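# Clip both heat sinks onto their power modules

## Task

Each of the two heat sinks already rests on its power module; secure each one by pressing that module's spring clip closed until it latches. At the end both heat sinks must still sit on their studs and both modules must lie flat on the table.

## Robot and tools

ROBOT. Two arms, left_arm and right_arm, each ending in a five-digit dexterous hand: right_arm has a right hand, left_arm its mirror-image left hand. Base positions in the scene frame: left_arm (+0.004, +0.353, +0.032) m, right_arm (-0.040, -0.408, +0.032) m, each turned only slightly about z.

FRAMES. Scene frame: origin at table-top height midway between the nominal bases, +z up, +x outward over the table, left_arm on the +y side. Image left or right does not mean arm name. Reported hand poses, velocities and wrist-camera poses are in each arm's own base frame. Fixed cameras and the table use the scene frame. Pose offsets you command are along the current Hand target's own axes. Hand point axes: +z runs along the straightened fingers toward the tips; +y points out of the palm face; +x crosses the palm away from the thumb on the right hand and toward the thumb on the left hand. The hand point sits just past the index and middle knuckles, about 6 cm in front of the palm. A rigid mast behind the wrist on the palm side can strike objects.

ONE ROW = 48 numbers, each in [-1, 1], always both arms: left dx, dy, dz, rx, ry, rz; then 16 left hand motors; left current_limit, speed; then the same 24 for the right arm. Motor order: index_mcp, index_abd, index_pip, index_dip, thumb_cmc, thumb_axl, thumb_mcp, thumb_ipl, middle_mcp, middle_abd, middle_pip, middle_dip, ring_mcp, ring_abd, ring_pip, ring_dip.
Pose numbers are an offset, not a pose: measured from that arm's Hand target at the start of the action, along its axes; 1.0 equals 0.6 m for dx, dy, dz and 180 degrees for rx, ry, rz, which together form one rotation vector. All six at 0 holds an arm at its Hand target. Every row within an action counts from that same start; a later action or call starts from the new Hand target, so a repeated offset moves further. Commanded orientation is clipped to 32 degrees from the measured one per step.
Hand numbers are absolute goal angles, scaled between each hinge's stops; 0 is a real goal, not 'unchanged'. To keep a hand as it is, resend its hand_goal, hand_current_limit and hand_speed. Open hand: -0.75, 0, -0.58, -0.70, -0.71, -0.68, -0.23, -0.17, -0.75, 0, -0.58, -0.70, -0.75, 0, -0.58, -0.70. current_limit maps -1..+1 to 0..550 mA (floor 11 mA) and also caps finger speed; speed s gives (s+1)/2 of 8.5 rad/s. They start at +0.4 and -0.6 and persist until changed.

TOOLS.
execute_actions(actions, cameras): actions is a list of up to 15 actions; each action is a list of up to 15 rows at 1/30 s per step, and a short action repeats its final row to fill 15 steps. Images return only for an empty actions list or when cameras names them (["all"] for all, [] for none).
move(target, speed, blend, stop_force, zero, blocking, cameras): straight-line motion of each hand point. target is one 48-number row or up to 15 rows; every row is an offset from the same Hand targets, not from the previous row. speed in m/s, 0.002 to 3.6, default 0.25 (turning up to twice that in rad/s), one value or one per target. blend in m rounds corners in a list; 0 stops at each. stop_force in N, 3 to 120, one value for both arms: an arm stops when its wrist sensor feels that much push against its travel, then backs off slightly but still presses. zero (only with stop_force, default true) re-zeros moving arms first. blocking=false returns after about 0.5 s while motion continues; not allowed with stop_force. Paths stop after 10 s and do not avoid obstacles. Result adds a 'move:' line: done, off_target, moving, held or fault, plus limits=paced (pose clipped) or limits=held (steps withheld). Unnamed arms are done.
wait(seconds 0 to 10, cameras); stop(cameras) brakes a running move; zoom_image(camera, region [x0, y0, x1, y1] in pixels, at most 504 by 504); zero_wrist_force(arm: left_arm or right_arm); finished_scene(scene=1) ends irreversibly.
Cameras: cam_head_left, cam_head_right, cam_high, cam_low, cam_left_wrist, cam_right_wrist, each 896x504; calibration matrices are supplied.

RESULTS. end_effector_position (m), end_effector_quat_wxyz, linear and angular velocity, Hand target (your last clipped command; the hand often rests a little short, so send the remaining distance as an offset), joint positions and torques, Wrist force and Wrist torque in the end effector's axes plus a peak line, hand_goal, hand_measured, hand_current_ma, hand_state (moving, goal, blocked, overload), motor temperatures, fault lines.

AVOID. Touching firmly at speed or commanding past a hard contact: a force near 150 N or wrist torque at 26.3 N m (shoulder and elbow 141 N m) stops the arm for 10 s. Arm-to-arm or hand-to-hand pressing can fail the task. Finger motors at 495 mA or more for 5 s shut down; lower the goal once gripped. Motors reaching 85 °C brake the arm for 30 to 60 s. Paths near an arm's own base can flip its shoulder. Do not knock modules over, lift heat sinks off their studs, drop parts or push anything off the table; to stop pressing, command a target back behind the hand point.

Each tool is called after "Request:" as name(argument=value, ...), one argument or row to a line, values as JSON.

## Session

Request:
execute_actions(
  actions=[],
  cameras=["all"],
)

Scene clock: 0.00 s.
left_arm: end_effector_position=(+0.8147, +0.0751, +0.3060) hand_goal=(-0.754, +0.000, -0.576, -0.696, -0.714, -0.678, -0.226, -0.168, -0.754, +0.000, -0.576, -0.696, -0.754, +0.000, -0.576, -0.696) hand_measured=(-0.754, +0.000, -0.576, -0.696, -0.714, -0.678, -0.226, -0.168, -0.754, +0.000, -0.576, -0.696, -0.754, +0.000, -0.576, -0.696) hand_current_ma=(+0, +0, +0, +0, +0, +0, +0, +0, +0, +0, +0, +0, +0, +0, +0, +0) hand_state=(goal, goal, goal, goal, goal, goal, goal, goal, goal, goal, goal, goal, goal, goal, goal, goal) hand_current_limit=0.40 hand_speed=-0.60 end_effector_quat_wxyz=(+0.576, +0.329, +0.745, -0.073) | right_arm: end_effector_position=(+0.4597, +0.5676, +0.2447) hand_goal=(-0.754, +0.000, -0.576, -0.696, -0.714, -0.678, -0.226, -0.168, -0.754, +0.000, -0.576, -0.696, -0.754, +0.000, -0.576, -0.696) hand_measured=(-0.754, +0.000, -0.576, -0.696, -0.714, -0.678, -0.226, -0.168, -0.754, +0.000, -0.576, -0.696, -0.754, +0.000, -0.576, -0.696) hand_current_ma=(+0, +0, +0, +0, +0, +0, +0, +0, +0, +0, +0, +0, +0, +0, +0, +0) hand_state=(goal, goal, goal, goal, goal, goal, goal, goal, goal, goal, goal, goal, goal, goal, goal, goal) hand_current_limit=0.40 hand_speed=-0.60 end_effector_quat_wxyz=(-0.352, +0.663, +0.658, +0.063)
Joint positions: left_arm=[3.558 -2.099 -1.69 0.107 0.687 -0.847] | right_arm=[0.556 -1.191 1.428 -1.766 -0.84 0.547]
Joint velocities: within noise
Joint torques (N m): no reading
Motor temperatures (°C): left_arm=[38 31 39 41 43 38] | right_arm=[39 30 32 34 43 48]
Wrist force (N): no reading
Wrist torque (N m): no reading
Wrist force, peak (N): no reading
Hand target: left_arm +0.8147, +0.0751, +0.3060; +0.576, +0.329, +0.745, -0.073 | right_arm +0.4597, +0.5676, +0.2447; -0.352, +0.663, +0.658, +0.063

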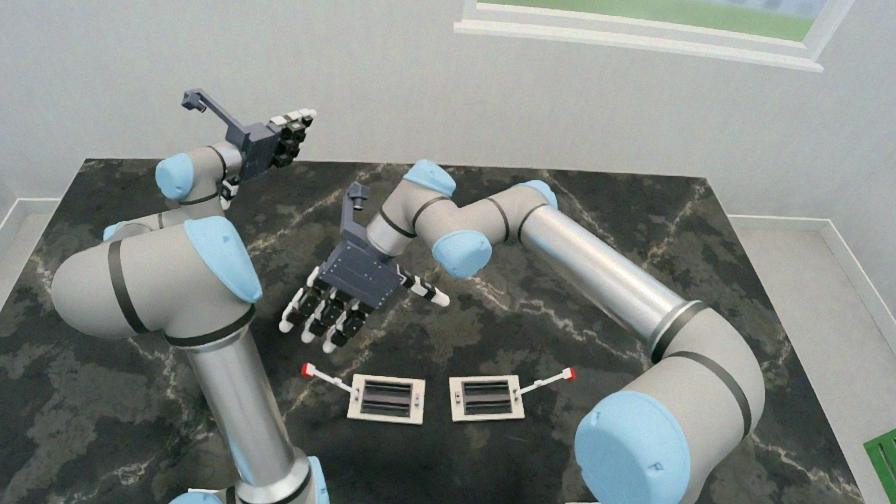

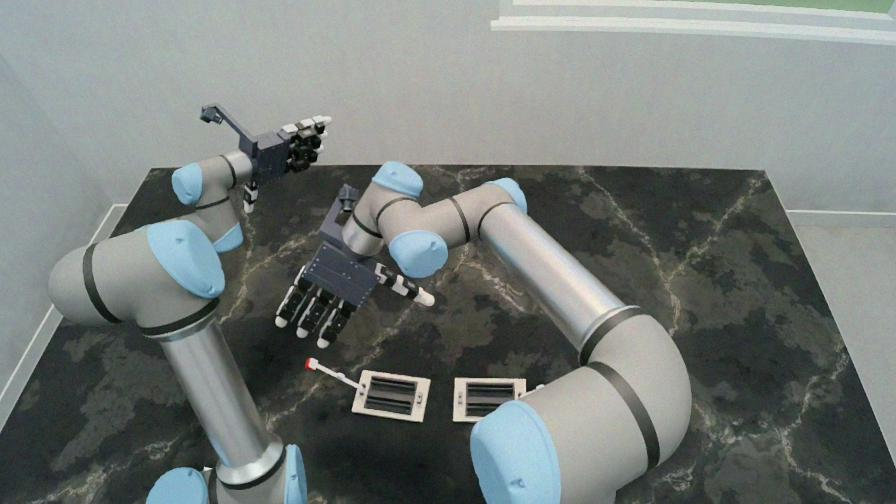

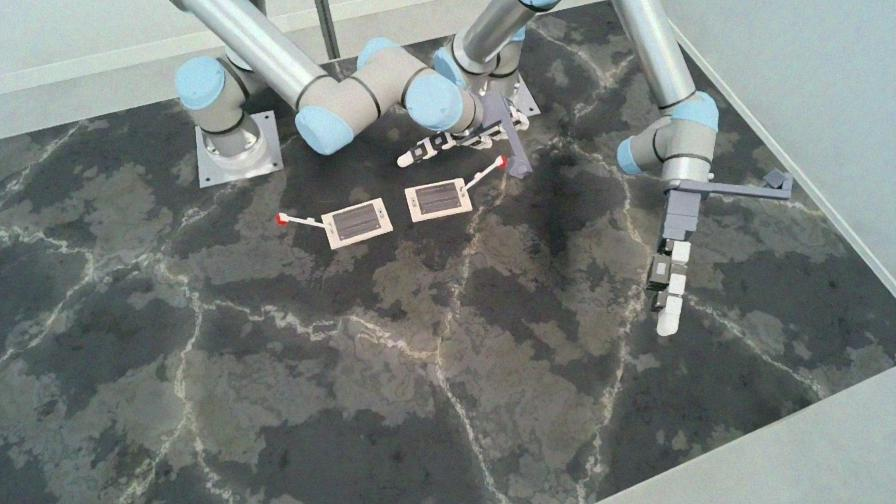

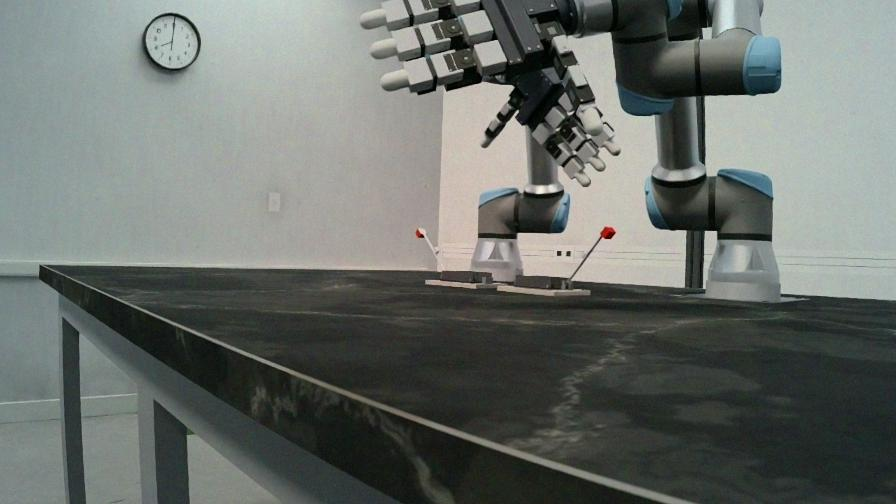

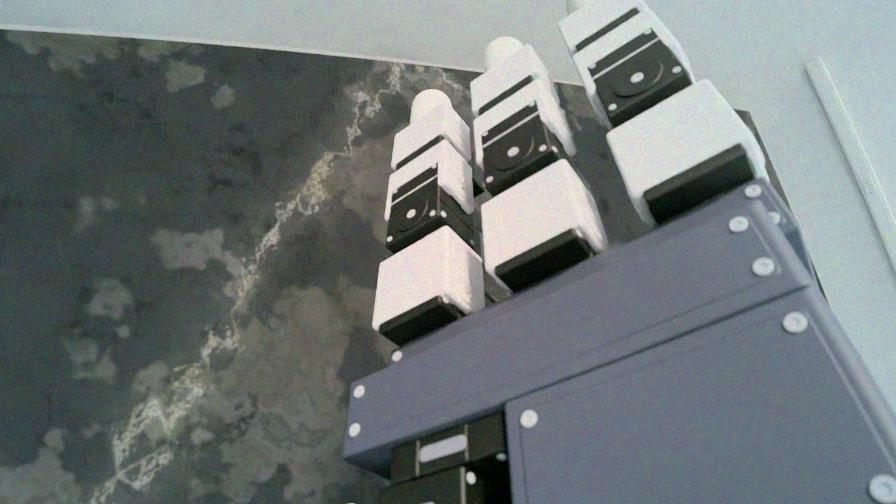

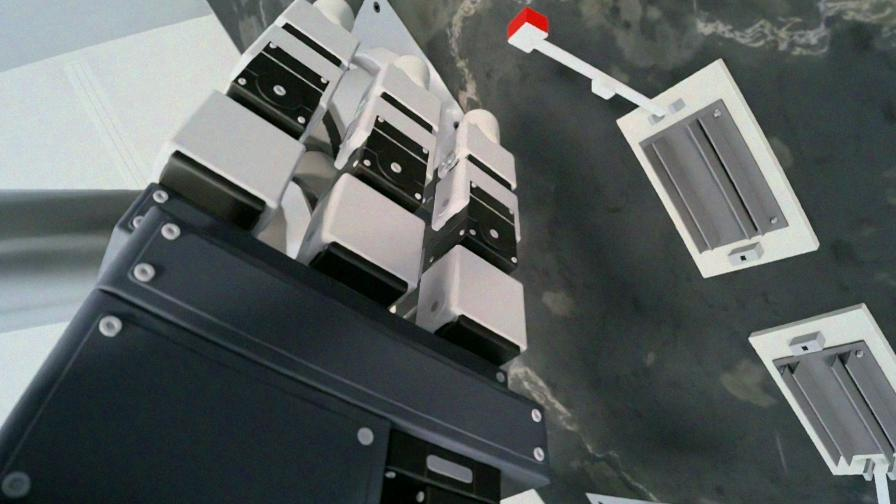

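Request:
zoom_image(
  camera="cam_right_wrist",
  region=[480, 0, 896, 300],
)

Request:
zoom_image(
  camera="cam_head_left",
  region=[280, 340, 600, 450],
)

Request:
zoom_image(
  camera="cam_low",
  region=[390, 210, 650, 310],
)

Request:
zoom_image(
  camera="cam_high",
  region=[260, 140, 540, 260],
)

Scaled by 1.212.

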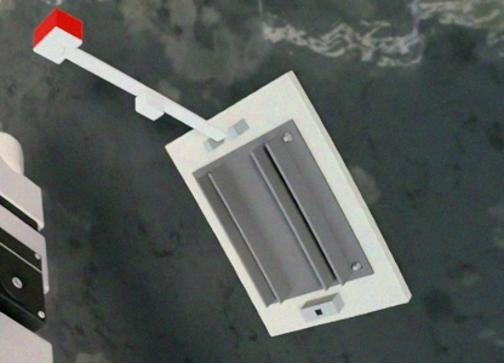

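Scaled by 1.575.

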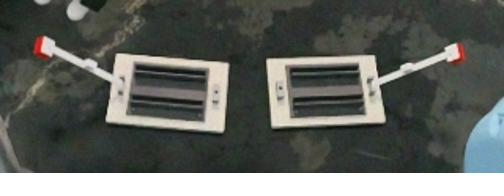

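Scaled by 1.938.

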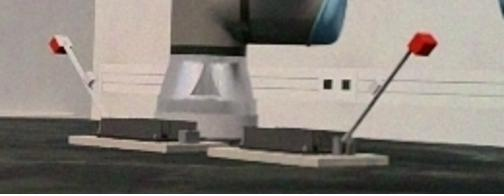

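Scaled by 1.800.

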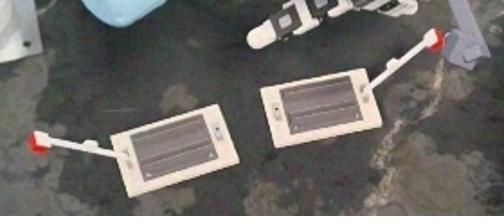

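Request:
zoom_image(
  camera="cam_head_left",
  region=[295, 350, 435, 430],
)

Request:
zoom_image(
  camera="cam_head_left",
  region=[440, 350, 580, 430],
)

Request:
zoom_image(
  camera="cam_high",
  region=[390, 140, 530, 230],
)

Request:
zoom_image(
  camera="cam_high",
  region=[265, 180, 405, 260],
)

Request:
zoom_image(
  camera="cam_low",
  region=[400, 215, 630, 305],
)

Request:
zoom_image(
  camera="cam_right_wrist",
  region=[500, 0, 670, 130],
)

Request:
zoom_image(
  camera="cam_right_wrist",
  region=[660, 220, 896, 504],
)

Scaled by 3.600.

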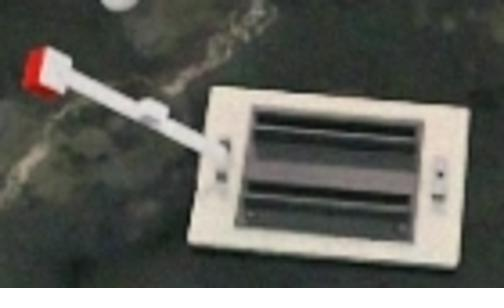

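Scaled by 3.600.

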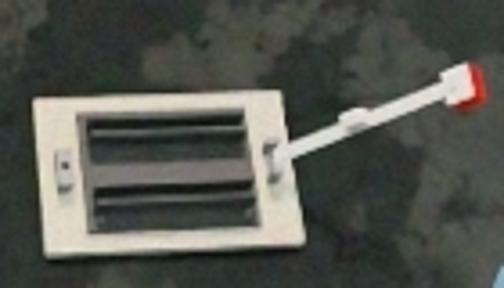

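Scaled by 3.600.

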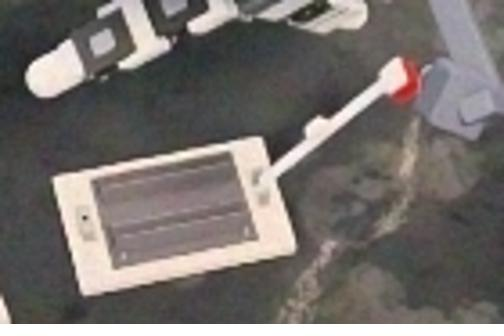

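Scaled by 3.600.

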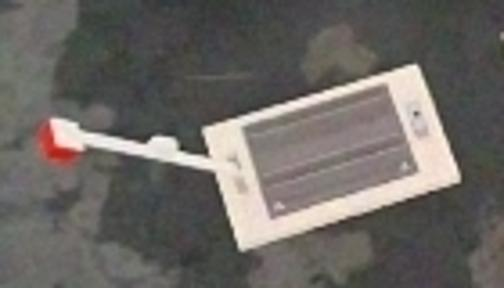

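Scaled by 2.191.

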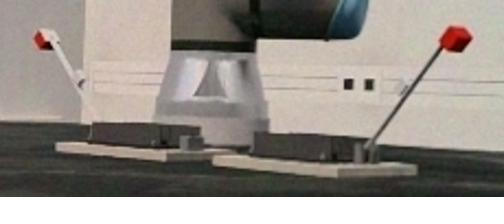

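Scaled by 2.965.

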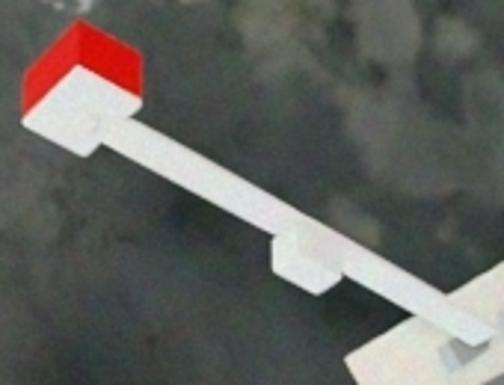

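Scaled by 1.775.

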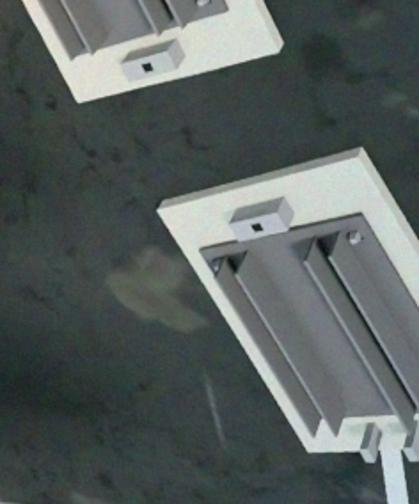

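Request:
move(
  target=[
    [-0.0235,-0.206,-0.142,0.2437,0.0228,0.3186,-0.754,0.2,-0.576,-0.696,-0.714,-0.678,-0.226,-0.168,-0.754,0,-0.576,-0.696,-0.754,-0.2,-0.576,-0.696,0.75,-0.6,-0.5615,-0.2803,-0.4592,0.0551,-0.2544,-0.4995,-0.754,0.2,-0.576,-0.696,-0.714,-0.678,-0.226,-0.168,-0.754,0,-0.576,-0.696,-0.754,-0.2,-0.576,-0.696,0.75,-0.6],
    [-0.0782,-0.6875,-0.4747,0.4875,0.0455,0.6371,-0.754,0.2,-0.576,-0.696,-0.714,-0.678,-0.226,-0.168,-0.754,0,-0.576,-0.696,-0.754,-0.2,-0.576,-0.696,0.75,-0.6,-0.5615,-0.2803,-0.4592,0.0551,-0.2544,-0.4995,-0.754,0.2,-0.576,-0.696,-0.714,-0.678,-0.226,-0.168,-0.754,0,-0.576,-0.696,-0.754,-0.2,-0.576,-0.696,0.75,-0.6],
  ],
  speed=0.4,
  blend=0.02,
  cameras=["all"],
)

Scene clock: 133.47 s.
left_arm: end_effector_position=(+0.3531, -0.1244, +0.3302) hand_goal=(-0.754, +0.200, -0.576, -0.696, -0.714, -0.678, -0.226, -0.168, -0.754, +0.000, -0.576, -0.696, -0.754, -0.200, -0.576, -0.696) hand_measured=(-0.754, +0.184, -0.576, -0.696, -0.716, -0.678, -0.224, -0.168, -0.754, -0.004, -0.576, -0.696, -0.754, -0.192, -0.576, -0.696) hand_current_ma=(+0, -5, +0, +0, +0, +0, +0, +0, +0, +0, +0, +0, +0, +1, +0, +0) hand_state=(goal, goal, goal, goal, goal, goal, goal, goal, goal, goal, goal, goal, goal, goal, goal, goal) hand_current_limit=0.75 hand_speed=-0.60 end_effector_quat_wxyz=(+0.000, +0.999, -0.033, +0.000) | right_arm: end_effector_position=(+0.3676, +0.1182, +0.3298) hand_goal=(-0.754, +0.200, -0.576, -0.696, -0.714, -0.678, -0.226, -0.168, -0.754, +0.000, -0.576, -0.696, -0.754, -0.200, -0.576, -0.696) hand_measured=(-0.752, +0.186, -0.576, -0.696, -0.712, -0.678, -0.224, -0.168, -0.752, -0.002, -0.576, -0.696, -0.752, -0.190, -0.576, -0.696) hand_current_ma=(+2, -16, +0, +0, +1, +0, +2, +0, +2, -1, +0, +0, +2, +10, +0, +0) hand_state=(goal, goal, goal, goal, goal, goal, goal, goal, goal, goal, goal, goal, goal, goal, goal, goal) hand_current_limit=0.75 hand_speed=-0.60 end_effector_quat_wxyz=(+0.000, -0.036, +0.999, +0.000)
Joint positions: left_arm=[3.434 -1.132 -1.978 -1.604 1.571 1.929] | right_arm=[-0.298 -1.971 1.957 -1.557 -1.57 -1.941]
Joint torques (N m): left_arm=[-5.03 12.09 38.64 4.21 0.69 -1.9] | right_arm=[-12.48 2.15 -31.53 -3.91 -0.69 -1.64]
Wrist force (N): left_arm=[2.1 -0.9 0.1] | right_arm=[0.1 -0.1 0.0]
Wrist torque (N m): left_arm=[-0.13 -0.12 0.23] | right_arm=[-0.03 -0.03 0.07]
Wrist force, peak (N): left_arm=[2.2 -0.9 0.1] | right_arm=[0.0 -1.7 -0.3]
Hand target: left_arm +0.3531, -0.1244, +0.3303; +0.000, +0.999, -0.033, +0.000 | right_arm +0.3676, +0.1182, +0.3298; +0.000, -0.036, +0.999, +0.000
Off the commanded pose: left_arm 0.000 m, 0 deg | right_arm 0.000 m, 0 deg.
move: done
camera_calibration:
cam_left_wrist: T_world_to_cam=[[-0.734351, 0.678769, 0.00135218, 0.304876], [0.47596, 0.513512, 0.71398, -0.38669], [0.483933, 0.524955, -0.700165, 0.253803], [0, 0, 0, 1]] pos_world=[0.285111, -0.141606, 0.45338]
cam_right_wrist: T_world_to_cam=[[0.722381, 0.690571, -0.0357395, -0.297212], [0.518934, -0.507228, 0.688061, -0.397675], [0.457027, -0.515589, -0.724772, 0.260268], [0, 0, 0, 1]] pos_world=[0.302117, 0.137725, 0.451637]

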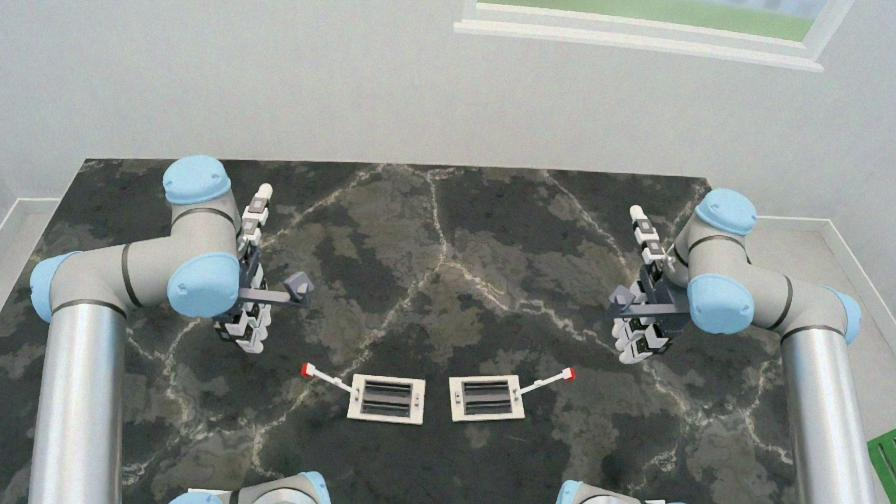

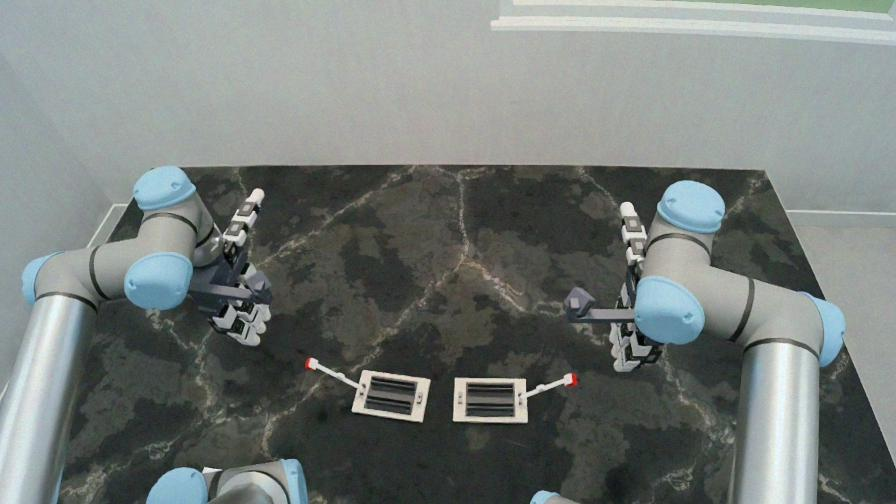

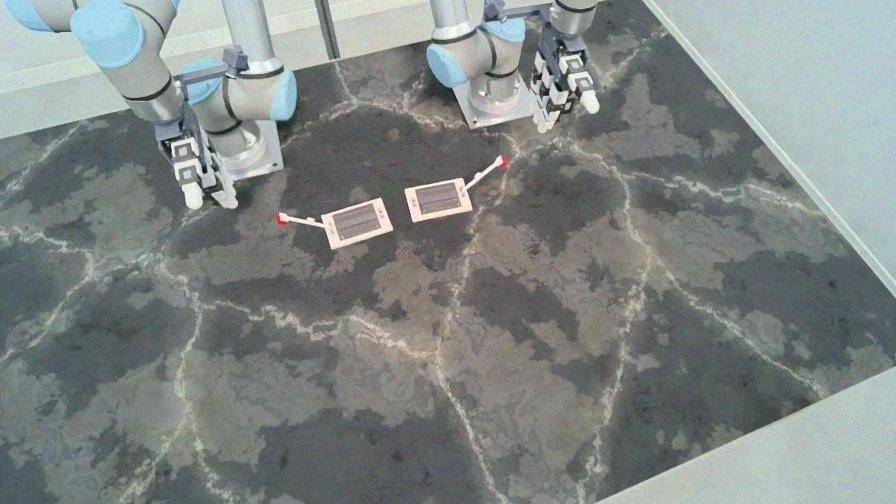

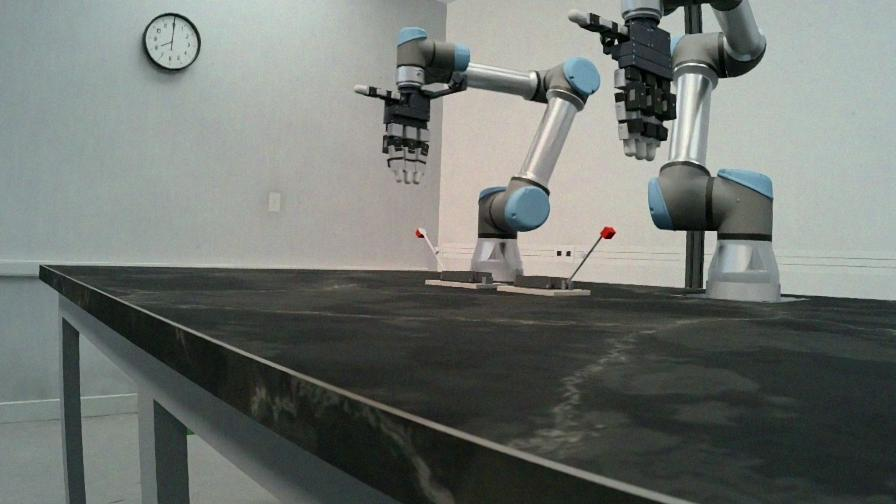

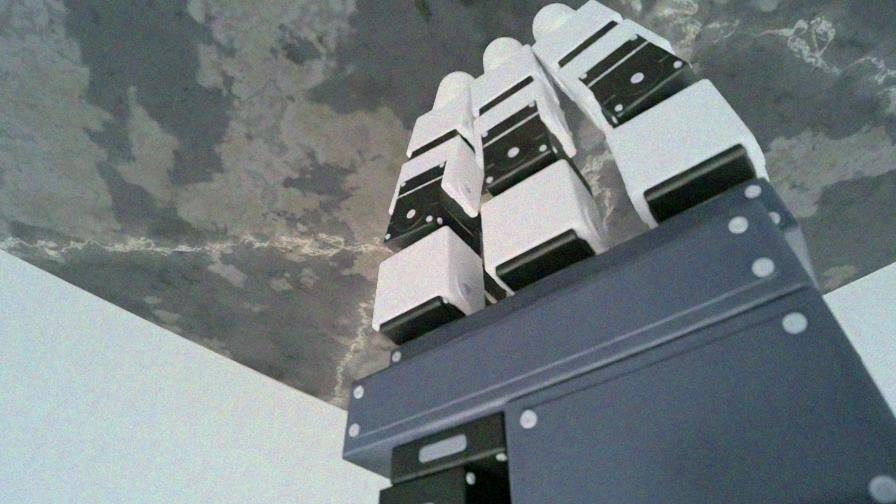

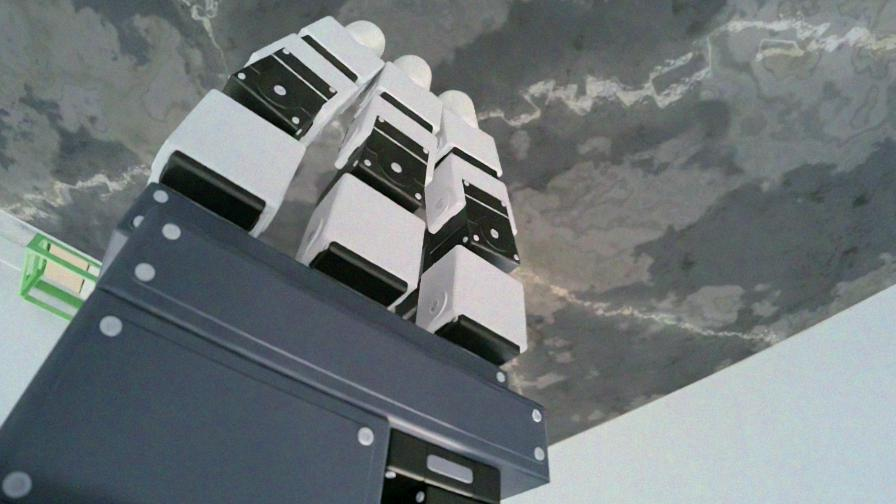

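Request:
zoom_image(
  camera="cam_head_left",
  region=[200, 280, 380, 400],
)

Request:
zoom_image(
  camera="cam_high",
  region=[470, 20, 630, 180],
)

Request:
zoom_image(
  camera="cam_head_left",
  region=[540, 280, 720, 400],
)

Request:
zoom_image(
  camera="cam_high",
  region=[140, 90, 300, 250],
)

Scaled by 2.800.

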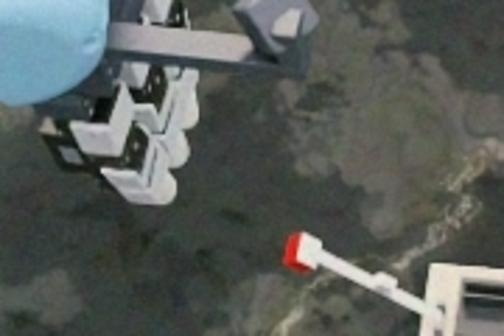

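Scaled by 3.150.

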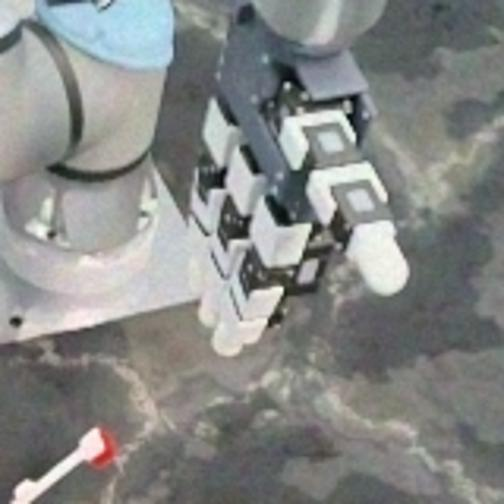

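Scaled by 2.800.

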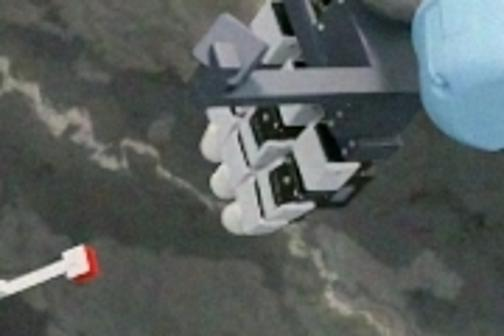

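Scaled by 3.150.

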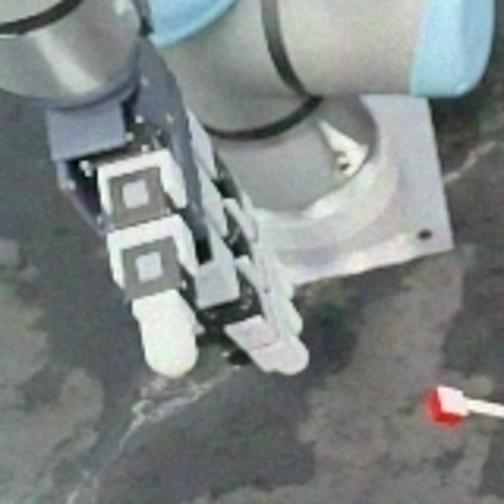

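Request:
move(
  target=[-0.003,0,0.242,0,0,0,-0.754,0.2,-0.576,-0.696,-0.714,-0.678,-0.226,-0.168,-0.754,0,-0.576,-0.696,-0.754,-0.2,-0.576,-0.696,0.75,-0.6,0,0,0.242,0,0,0,-0.754,0.2,-0.576,-0.696,-0.714,-0.678,-0.226,-0.168,-0.754,0,-0.576,-0.696,-0.754,-0.2,-0.576,-0.696,0.75,-0.6],
  speed=0.25,
  cameras=["cam_head_left","cam_high","cam_low","cam_left_wrist"],
)

Request:
zoom_image(
  camera="cam_low",
  region=[390, 100, 690, 310],
)

Request:
zoom_image(
  camera="cam_head_left",
  region=[230, 310, 430, 440],
)

Scene clock: 185.00 s.
left_arm: end_effector_position=(+0.3513, -0.1242, +0.1852) hand_goal=(-0.754, +0.200, -0.576, -0.696, -0.714, -0.678, -0.226, -0.168, -0.754, +0.000, -0.576, -0.696, -0.754, -0.200, -0.576, -0.696) hand_measured=(-0.754, +0.184, -0.576, -0.696, -0.716, -0.678, -0.224, -0.168, -0.754, -0.004, -0.576, -0.696, -0.754, -0.192, -0.576, -0.696) hand_current_ma=(+0, -5, +0, +0, +0, +0, +0, +0, +0, +0, +0, +0, +0, +1, +0, +0) hand_state=(goal, goal, goal, goal, goal, goal, goal, goal, goal, goal, goal, goal, goal, goal, goal, goal) hand_current_limit=0.75 hand_speed=-0.60 end_effector_quat_wxyz=(+0.000, +0.999, -0.033, +0.000) end_effector_velocity=(+0.001, +0.000, +0.000) end_effector_angular_velocity=(+0.001, -0.003, +0.003) | right_arm: end_effector_position=(+0.3677, +0.1183, +0.1846) hand_goal=(-0.754, +0.200, -0.576, -0.696, -0.714, -0.678, -0.226, -0.168, -0.754, +0.000, -0.576, -0.696, -0.754, -0.200, -0.576, -0.696) hand_measured=(-0.752, +0.186, -0.576, -0.696, -0.712, -0.678, -0.222, -0.168, -0.752, -0.002, -0.576, -0.696, -0.752, -0.190, -0.576, -0.696) hand_current_ma=(+2, -16, +0, +0, +1, +0, +3, +0, +2, -1, +0, +0, +2, +10, +0, +0) hand_state=(goal, goal, goal, goal, goal, goal, goal, goal, goal, goal, goal, goal, goal, goal, goal, goal) hand_current_limit=0.75 hand_speed=-0.60 end_effector_quat_wxyz=(+0.000, -0.036, +0.999, +0.000)
Joint positions: left_arm=[3.436 -1.195 -2.32 -1.198 1.571 1.931] | right_arm=[-0.298 -1.894 2.29 -1.967 -1.57 -1.941]
Joint velocities: left_arm=[0.001 0 -0.001 0.005 0 -0.002] | right_arm=[within noise]
Joint torques (N m): left_arm=[-9.87 9.05 14.18 4.23 -0.56 -2.39] | right_arm=[12.14 -9.35 -13.8 -3.9 0.31 1.53]
Wrist force (N): left_arm=[1.9 -0.3 -0.1] | right_arm=[-0.2 -0.2 -0.2]
Wrist torque (N m): left_arm=[-0.01 -0.08 0.17] | right_arm=[-0.04 0.05 -0.10]
Wrist force, peak (N): left_arm=[2.1 -0.9 -2.1] | right_arm=[0.0 -0.1 2.1]
Hand target: left_arm +0.3512, -0.1242, +0.1851; +0.000, +0.999, -0.033, +0.000 | right_arm +0.3677, +0.1183, +0.1846; +0.000, -0.036, +0.999, +0.000
Off the commanded pose: left_arm 0.000 m, 0 deg | right_arm 0.000 m, 0 deg.
move: done
camera_calibration:
cam_left_wrist: T_world_to_cam=[[-0.734283, 0.678842, 0.00134225, 0.303536], [0.475832, 0.513282, 0.714231, -0.282364], [0.484161, 0.525087, -0.699909, 0.152898], [0, 0, 0, 1]] pos_world=[0.283212, -0.141406, 0.308281]
Images, in order (width x height): cam_head_left 896x504, cam_high 896x504, cam_low 896x504, cam_left_wrist 896x504.

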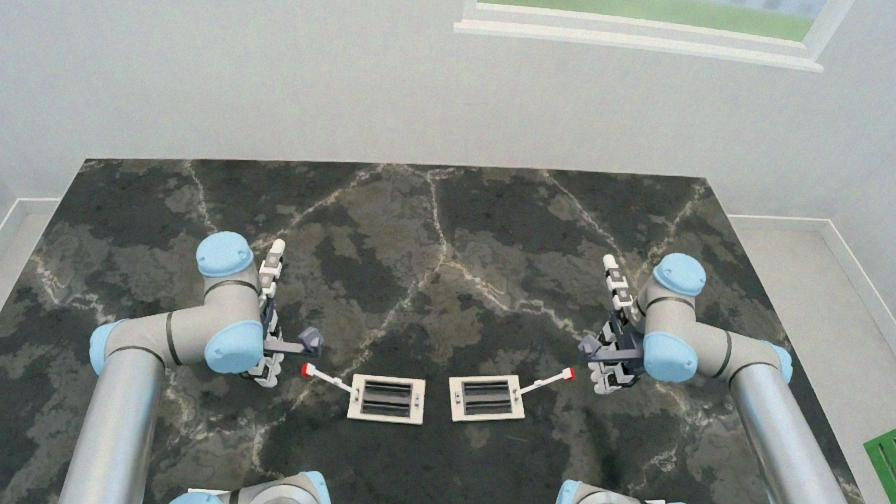

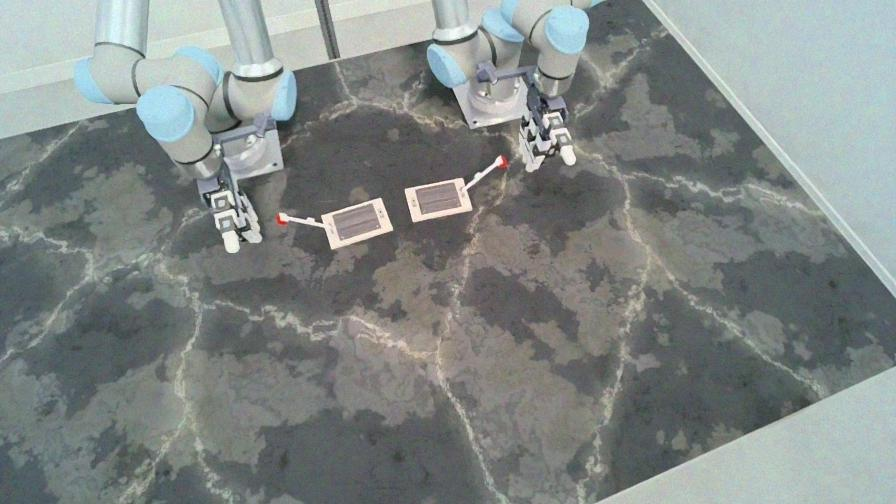

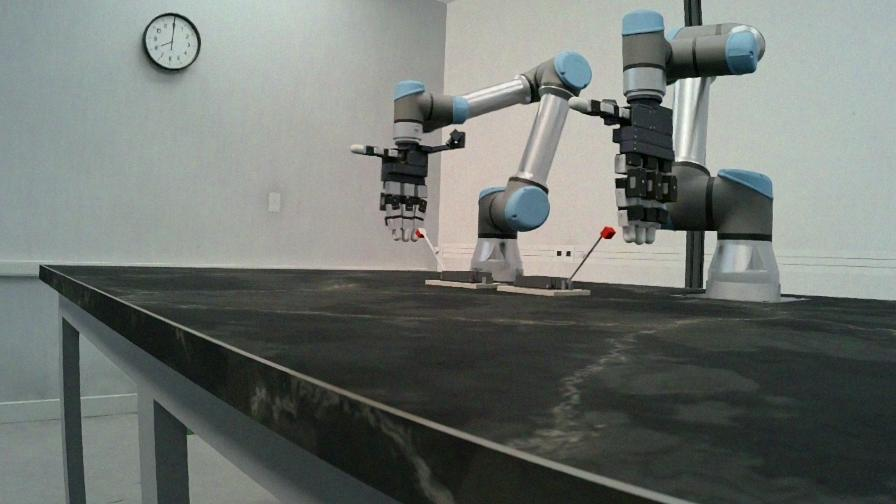

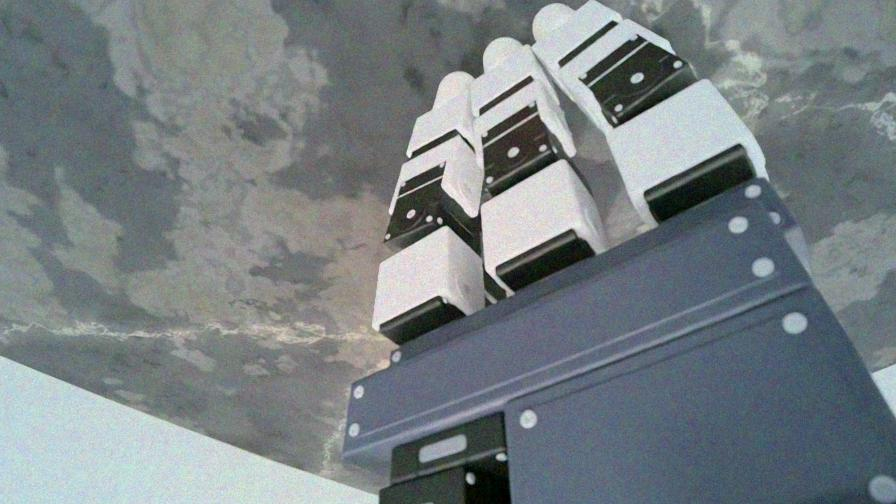

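Scaled by 1.680.

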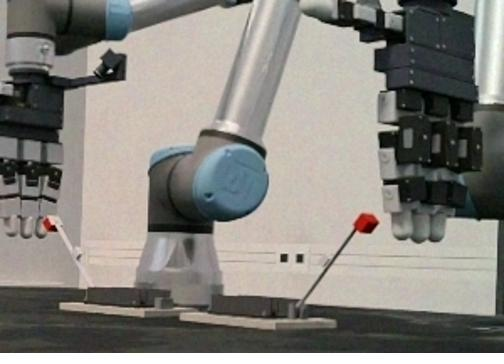

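Scaled by 2.520.

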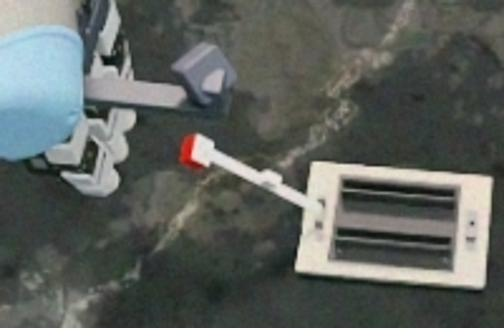

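Request:
move(
  target=[
    [0,0.0667,0,0,0,0,-0.754,0.2,-0.576,-0.696,-0.714,-0.678,-0.226,-0.168,-0.754,0,-0.576,-0.696,-0.754,-0.2,-0.576,-0.696,0.75,-0.6,0,0,0,0,0,0,-0.754,0.2,-0.576,-0.696,-0.714,-0.678,-0.226,-0.168,-0.754,0,-0.576,-0.696,-0.754,-0.2,-0.576,-0.696,0.75,-0.6],
    [0,0.1197,-0.0283,0,0,0,-0.754,0.2,-0.576,-0.696,-0.714,-0.678,-0.226,-0.168,-0.754,0,-0.576,-0.696,-0.754,-0.2,-0.576,-0.696,0.75,-0.6,0,0,0,0,0,0,-0.754,0.2,-0.576,-0.696,-0.714,-0.678,-0.226,-0.168,-0.754,0,-0.576,-0.696,-0.754,-0.2,-0.576,-0.696,0.75,-0.6],
    [0,0.1778,-0.0583,0,0,0,-0.754,0.2,-0.576,-0.696,-0.714,-0.678,-0.226,-0.168,-0.754,0,-0.576,-0.696,-0.754,-0.2,-0.576,-0.696,0.75,-0.6,0,0,0,0,0,0,-0.754,0.2,-0.576,-0.696,-0.714,-0.678,-0.226,-0.168,-0.754,0,-0.576,-0.696,-0.754,-0.2,-0.576,-0.696,0.75,-0.6],
    [0,0.2412,-0.0883,0,0,0,-0.754,0.2,-0.576,-0.696,-0.714,-0.678,-0.226,-0.168,-0.754,0,-0.576,-0.696,-0.754,-0.2,-0.576,-0.696,0.75,-0.6,0,0,0,0,0,0,-0.754,0.2,-0.576,-0.696,-0.714,-0.678,-0.226,-0.168,-0.754,0,-0.576,-0.696,-0.754,-0.2,-0.576,-0.696,0.75,-0.6],
  ],
  speed=0.08,
  blend=0.005,
  stop_force=25,
  cameras=["cam_head_left","cam_high","cam_low","cam_left_wrist"],
)

Request:
zoom_image(
  camera="cam_low",
  region=[390, 100, 690, 310],
)

Request:
zoom_image(
  camera="cam_head_left",
  region=[230, 310, 430, 440],
)

Scene clock: 198.83 s.
left_arm: end_effector_position=(+0.3417, -0.2686, +0.2380) hand_goal=(-0.754, +0.200, -0.576, -0.696, -0.714, -0.678, -0.226, -0.168, -0.754, +0.000, -0.576, -0.696, -0.754, -0.200, -0.576, -0.696) hand_measured=(-0.754, +0.184, -0.576, -0.696, -0.716, -0.678, -0.224, -0.168, -0.756, -0.004, -0.578, -0.696, -0.754, -0.192, -0.576, -0.696) hand_current_ma=(+0, -5, +0, +0, +0, +0, +0, +0, +0, +0, +0, +0, +0, +1, +0, +0) hand_state=(goal, goal, goal, goal, goal, goal, goal, goal, goal, goal, goal, goal, goal, goal, goal, goal) hand_current_limit=0.75 hand_speed=-0.60 end_effector_quat_wxyz=(+0.000, +0.999, -0.033, +0.000) | right_arm: end_effector_position=(+0.3677, +0.1183, +0.1846) hand_goal=(-0.754, +0.200, -0.576, -0.696, -0.714, -0.678, -0.226, -0.168, -0.754, +0.000, -0.576, -0.696, -0.754, -0.200, -0.576, -0.696) hand_measured=(-0.752, +0.186, -0.576, -0.696, -0.712, -0.678, -0.222, -0.168, -0.752, -0.002, -0.576, -0.696, -0.752, -0.190, -0.576, -0.696) hand_current_ma=(+2, -16, +0, +0, +1, +0, +3, +0, +2, -1, +0, +0, +2, +10, +0, +0) hand_state=(goal, goal, goal, goal, goal, goal, goal, goal, goal, goal, goal, goal, goal, goal, goal, goal) hand_current_limit=0.75 hand_speed=-0.60 end_effector_quat_wxyz=(+0.000, -0.036, +0.999, +0.000)
Joint positions: left_arm=[2.996 -1.257 -2.14 -1.316 1.571 1.491] | right_arm=[-0.298 -1.894 2.291 -1.967 -1.57 -1.941]
Joint torques (N m): left_arm=[2.05 19.89 11.87 4.17 2.52 -0.56] | right_arm=[12.99 0.16 -12.46 -4.16 -0.6 -0.5]
Wrist force (N): left_arm=[2.0 -0.7 0.2] | right_arm=[-0.2 -0.2 0.3]
Wrist torque (N m): left_arm=[-0.10 -0.08 0.07] | right_arm=[-0.08 0.04 -0.10]
Wrist force, peak (N): left_arm=[2.4 -1.3 -0.3] | right_arm=[-0.5 -0.2 0.2]
Hand target: left_arm +0.3417, -0.2686, +0.2380; +0.000, +0.999, -0.033, +0.000 | right_arm +0.3677, +0.1183, +0.1846; +0.000, -0.036, +0.999, +0.000
Off the commanded pose: left_arm 0.000 m, 0 deg | right_arm 0.000 m, 0 deg.
move: done
camera_calibration:
cam_left_wrist: T_world_to_cam=[[-0.734247, 0.678881, 0.00129052, 0.394602], [0.475809, 0.513256, 0.714264, -0.241399], [0.484238, 0.525061, -0.699875, 0.270287], [0, 0, 0, 1]] pos_world=[0.273712, -0.285905, 0.36108]
Images, in order (width x height): cam_head_left 896x504, cam_high 896x504, cam_low 896x504, cam_left_wrist 896x504.

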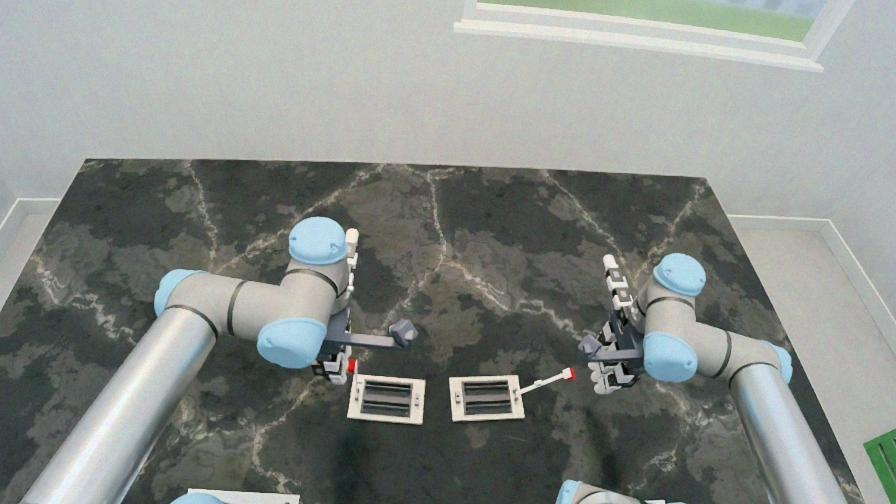

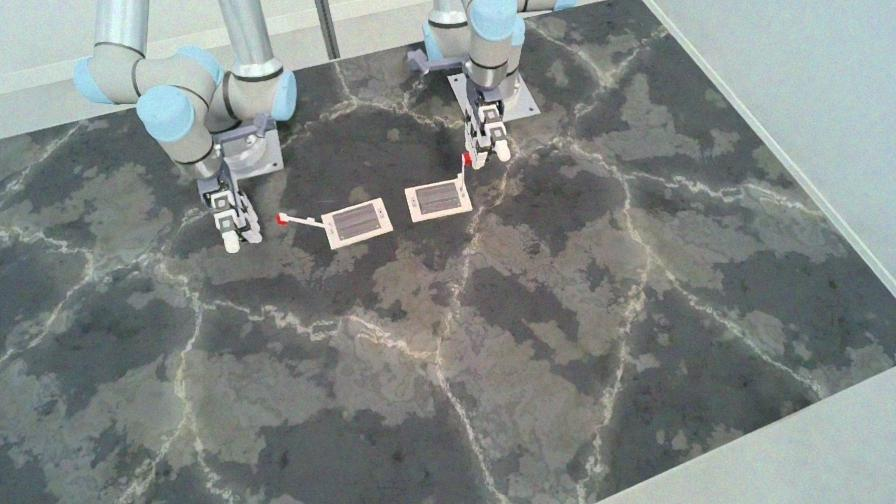

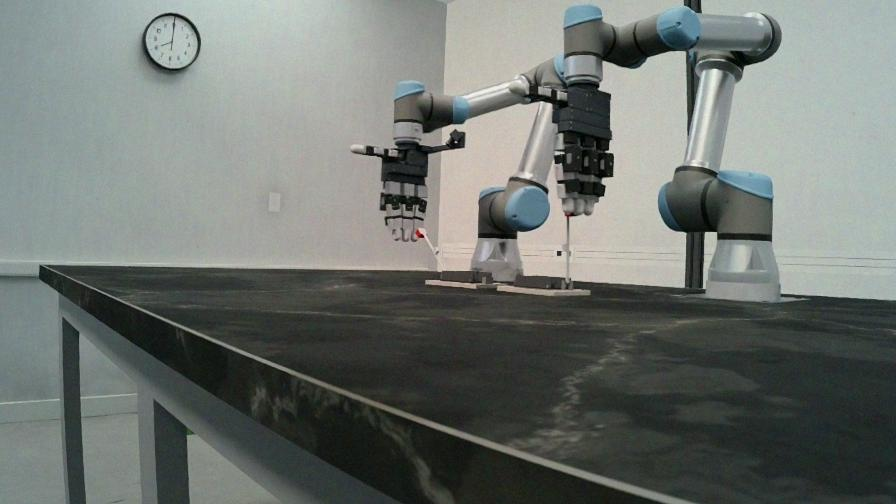

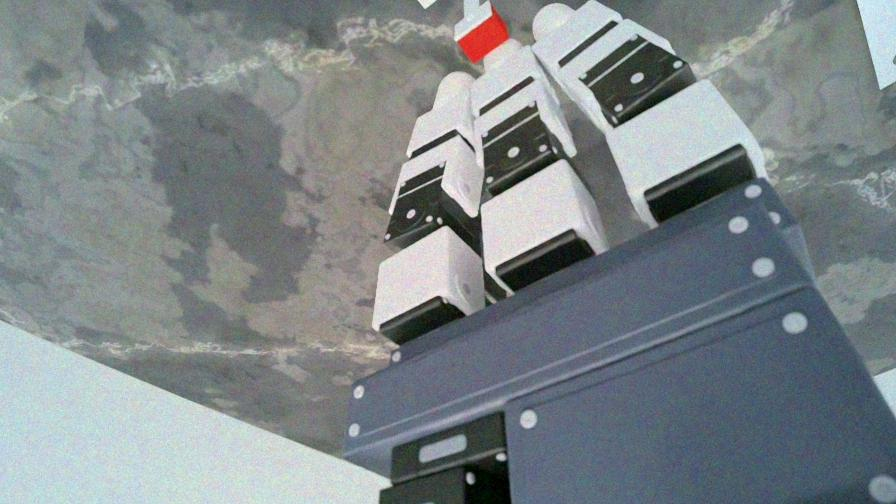

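Scaled by 1.680.

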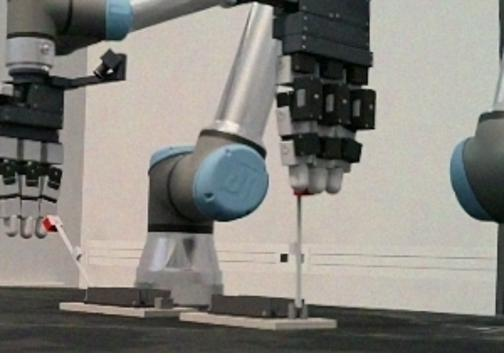

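Scaled by 2.520.

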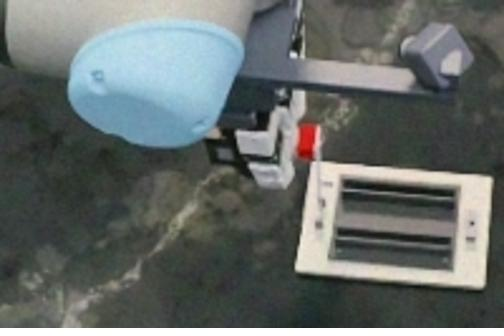

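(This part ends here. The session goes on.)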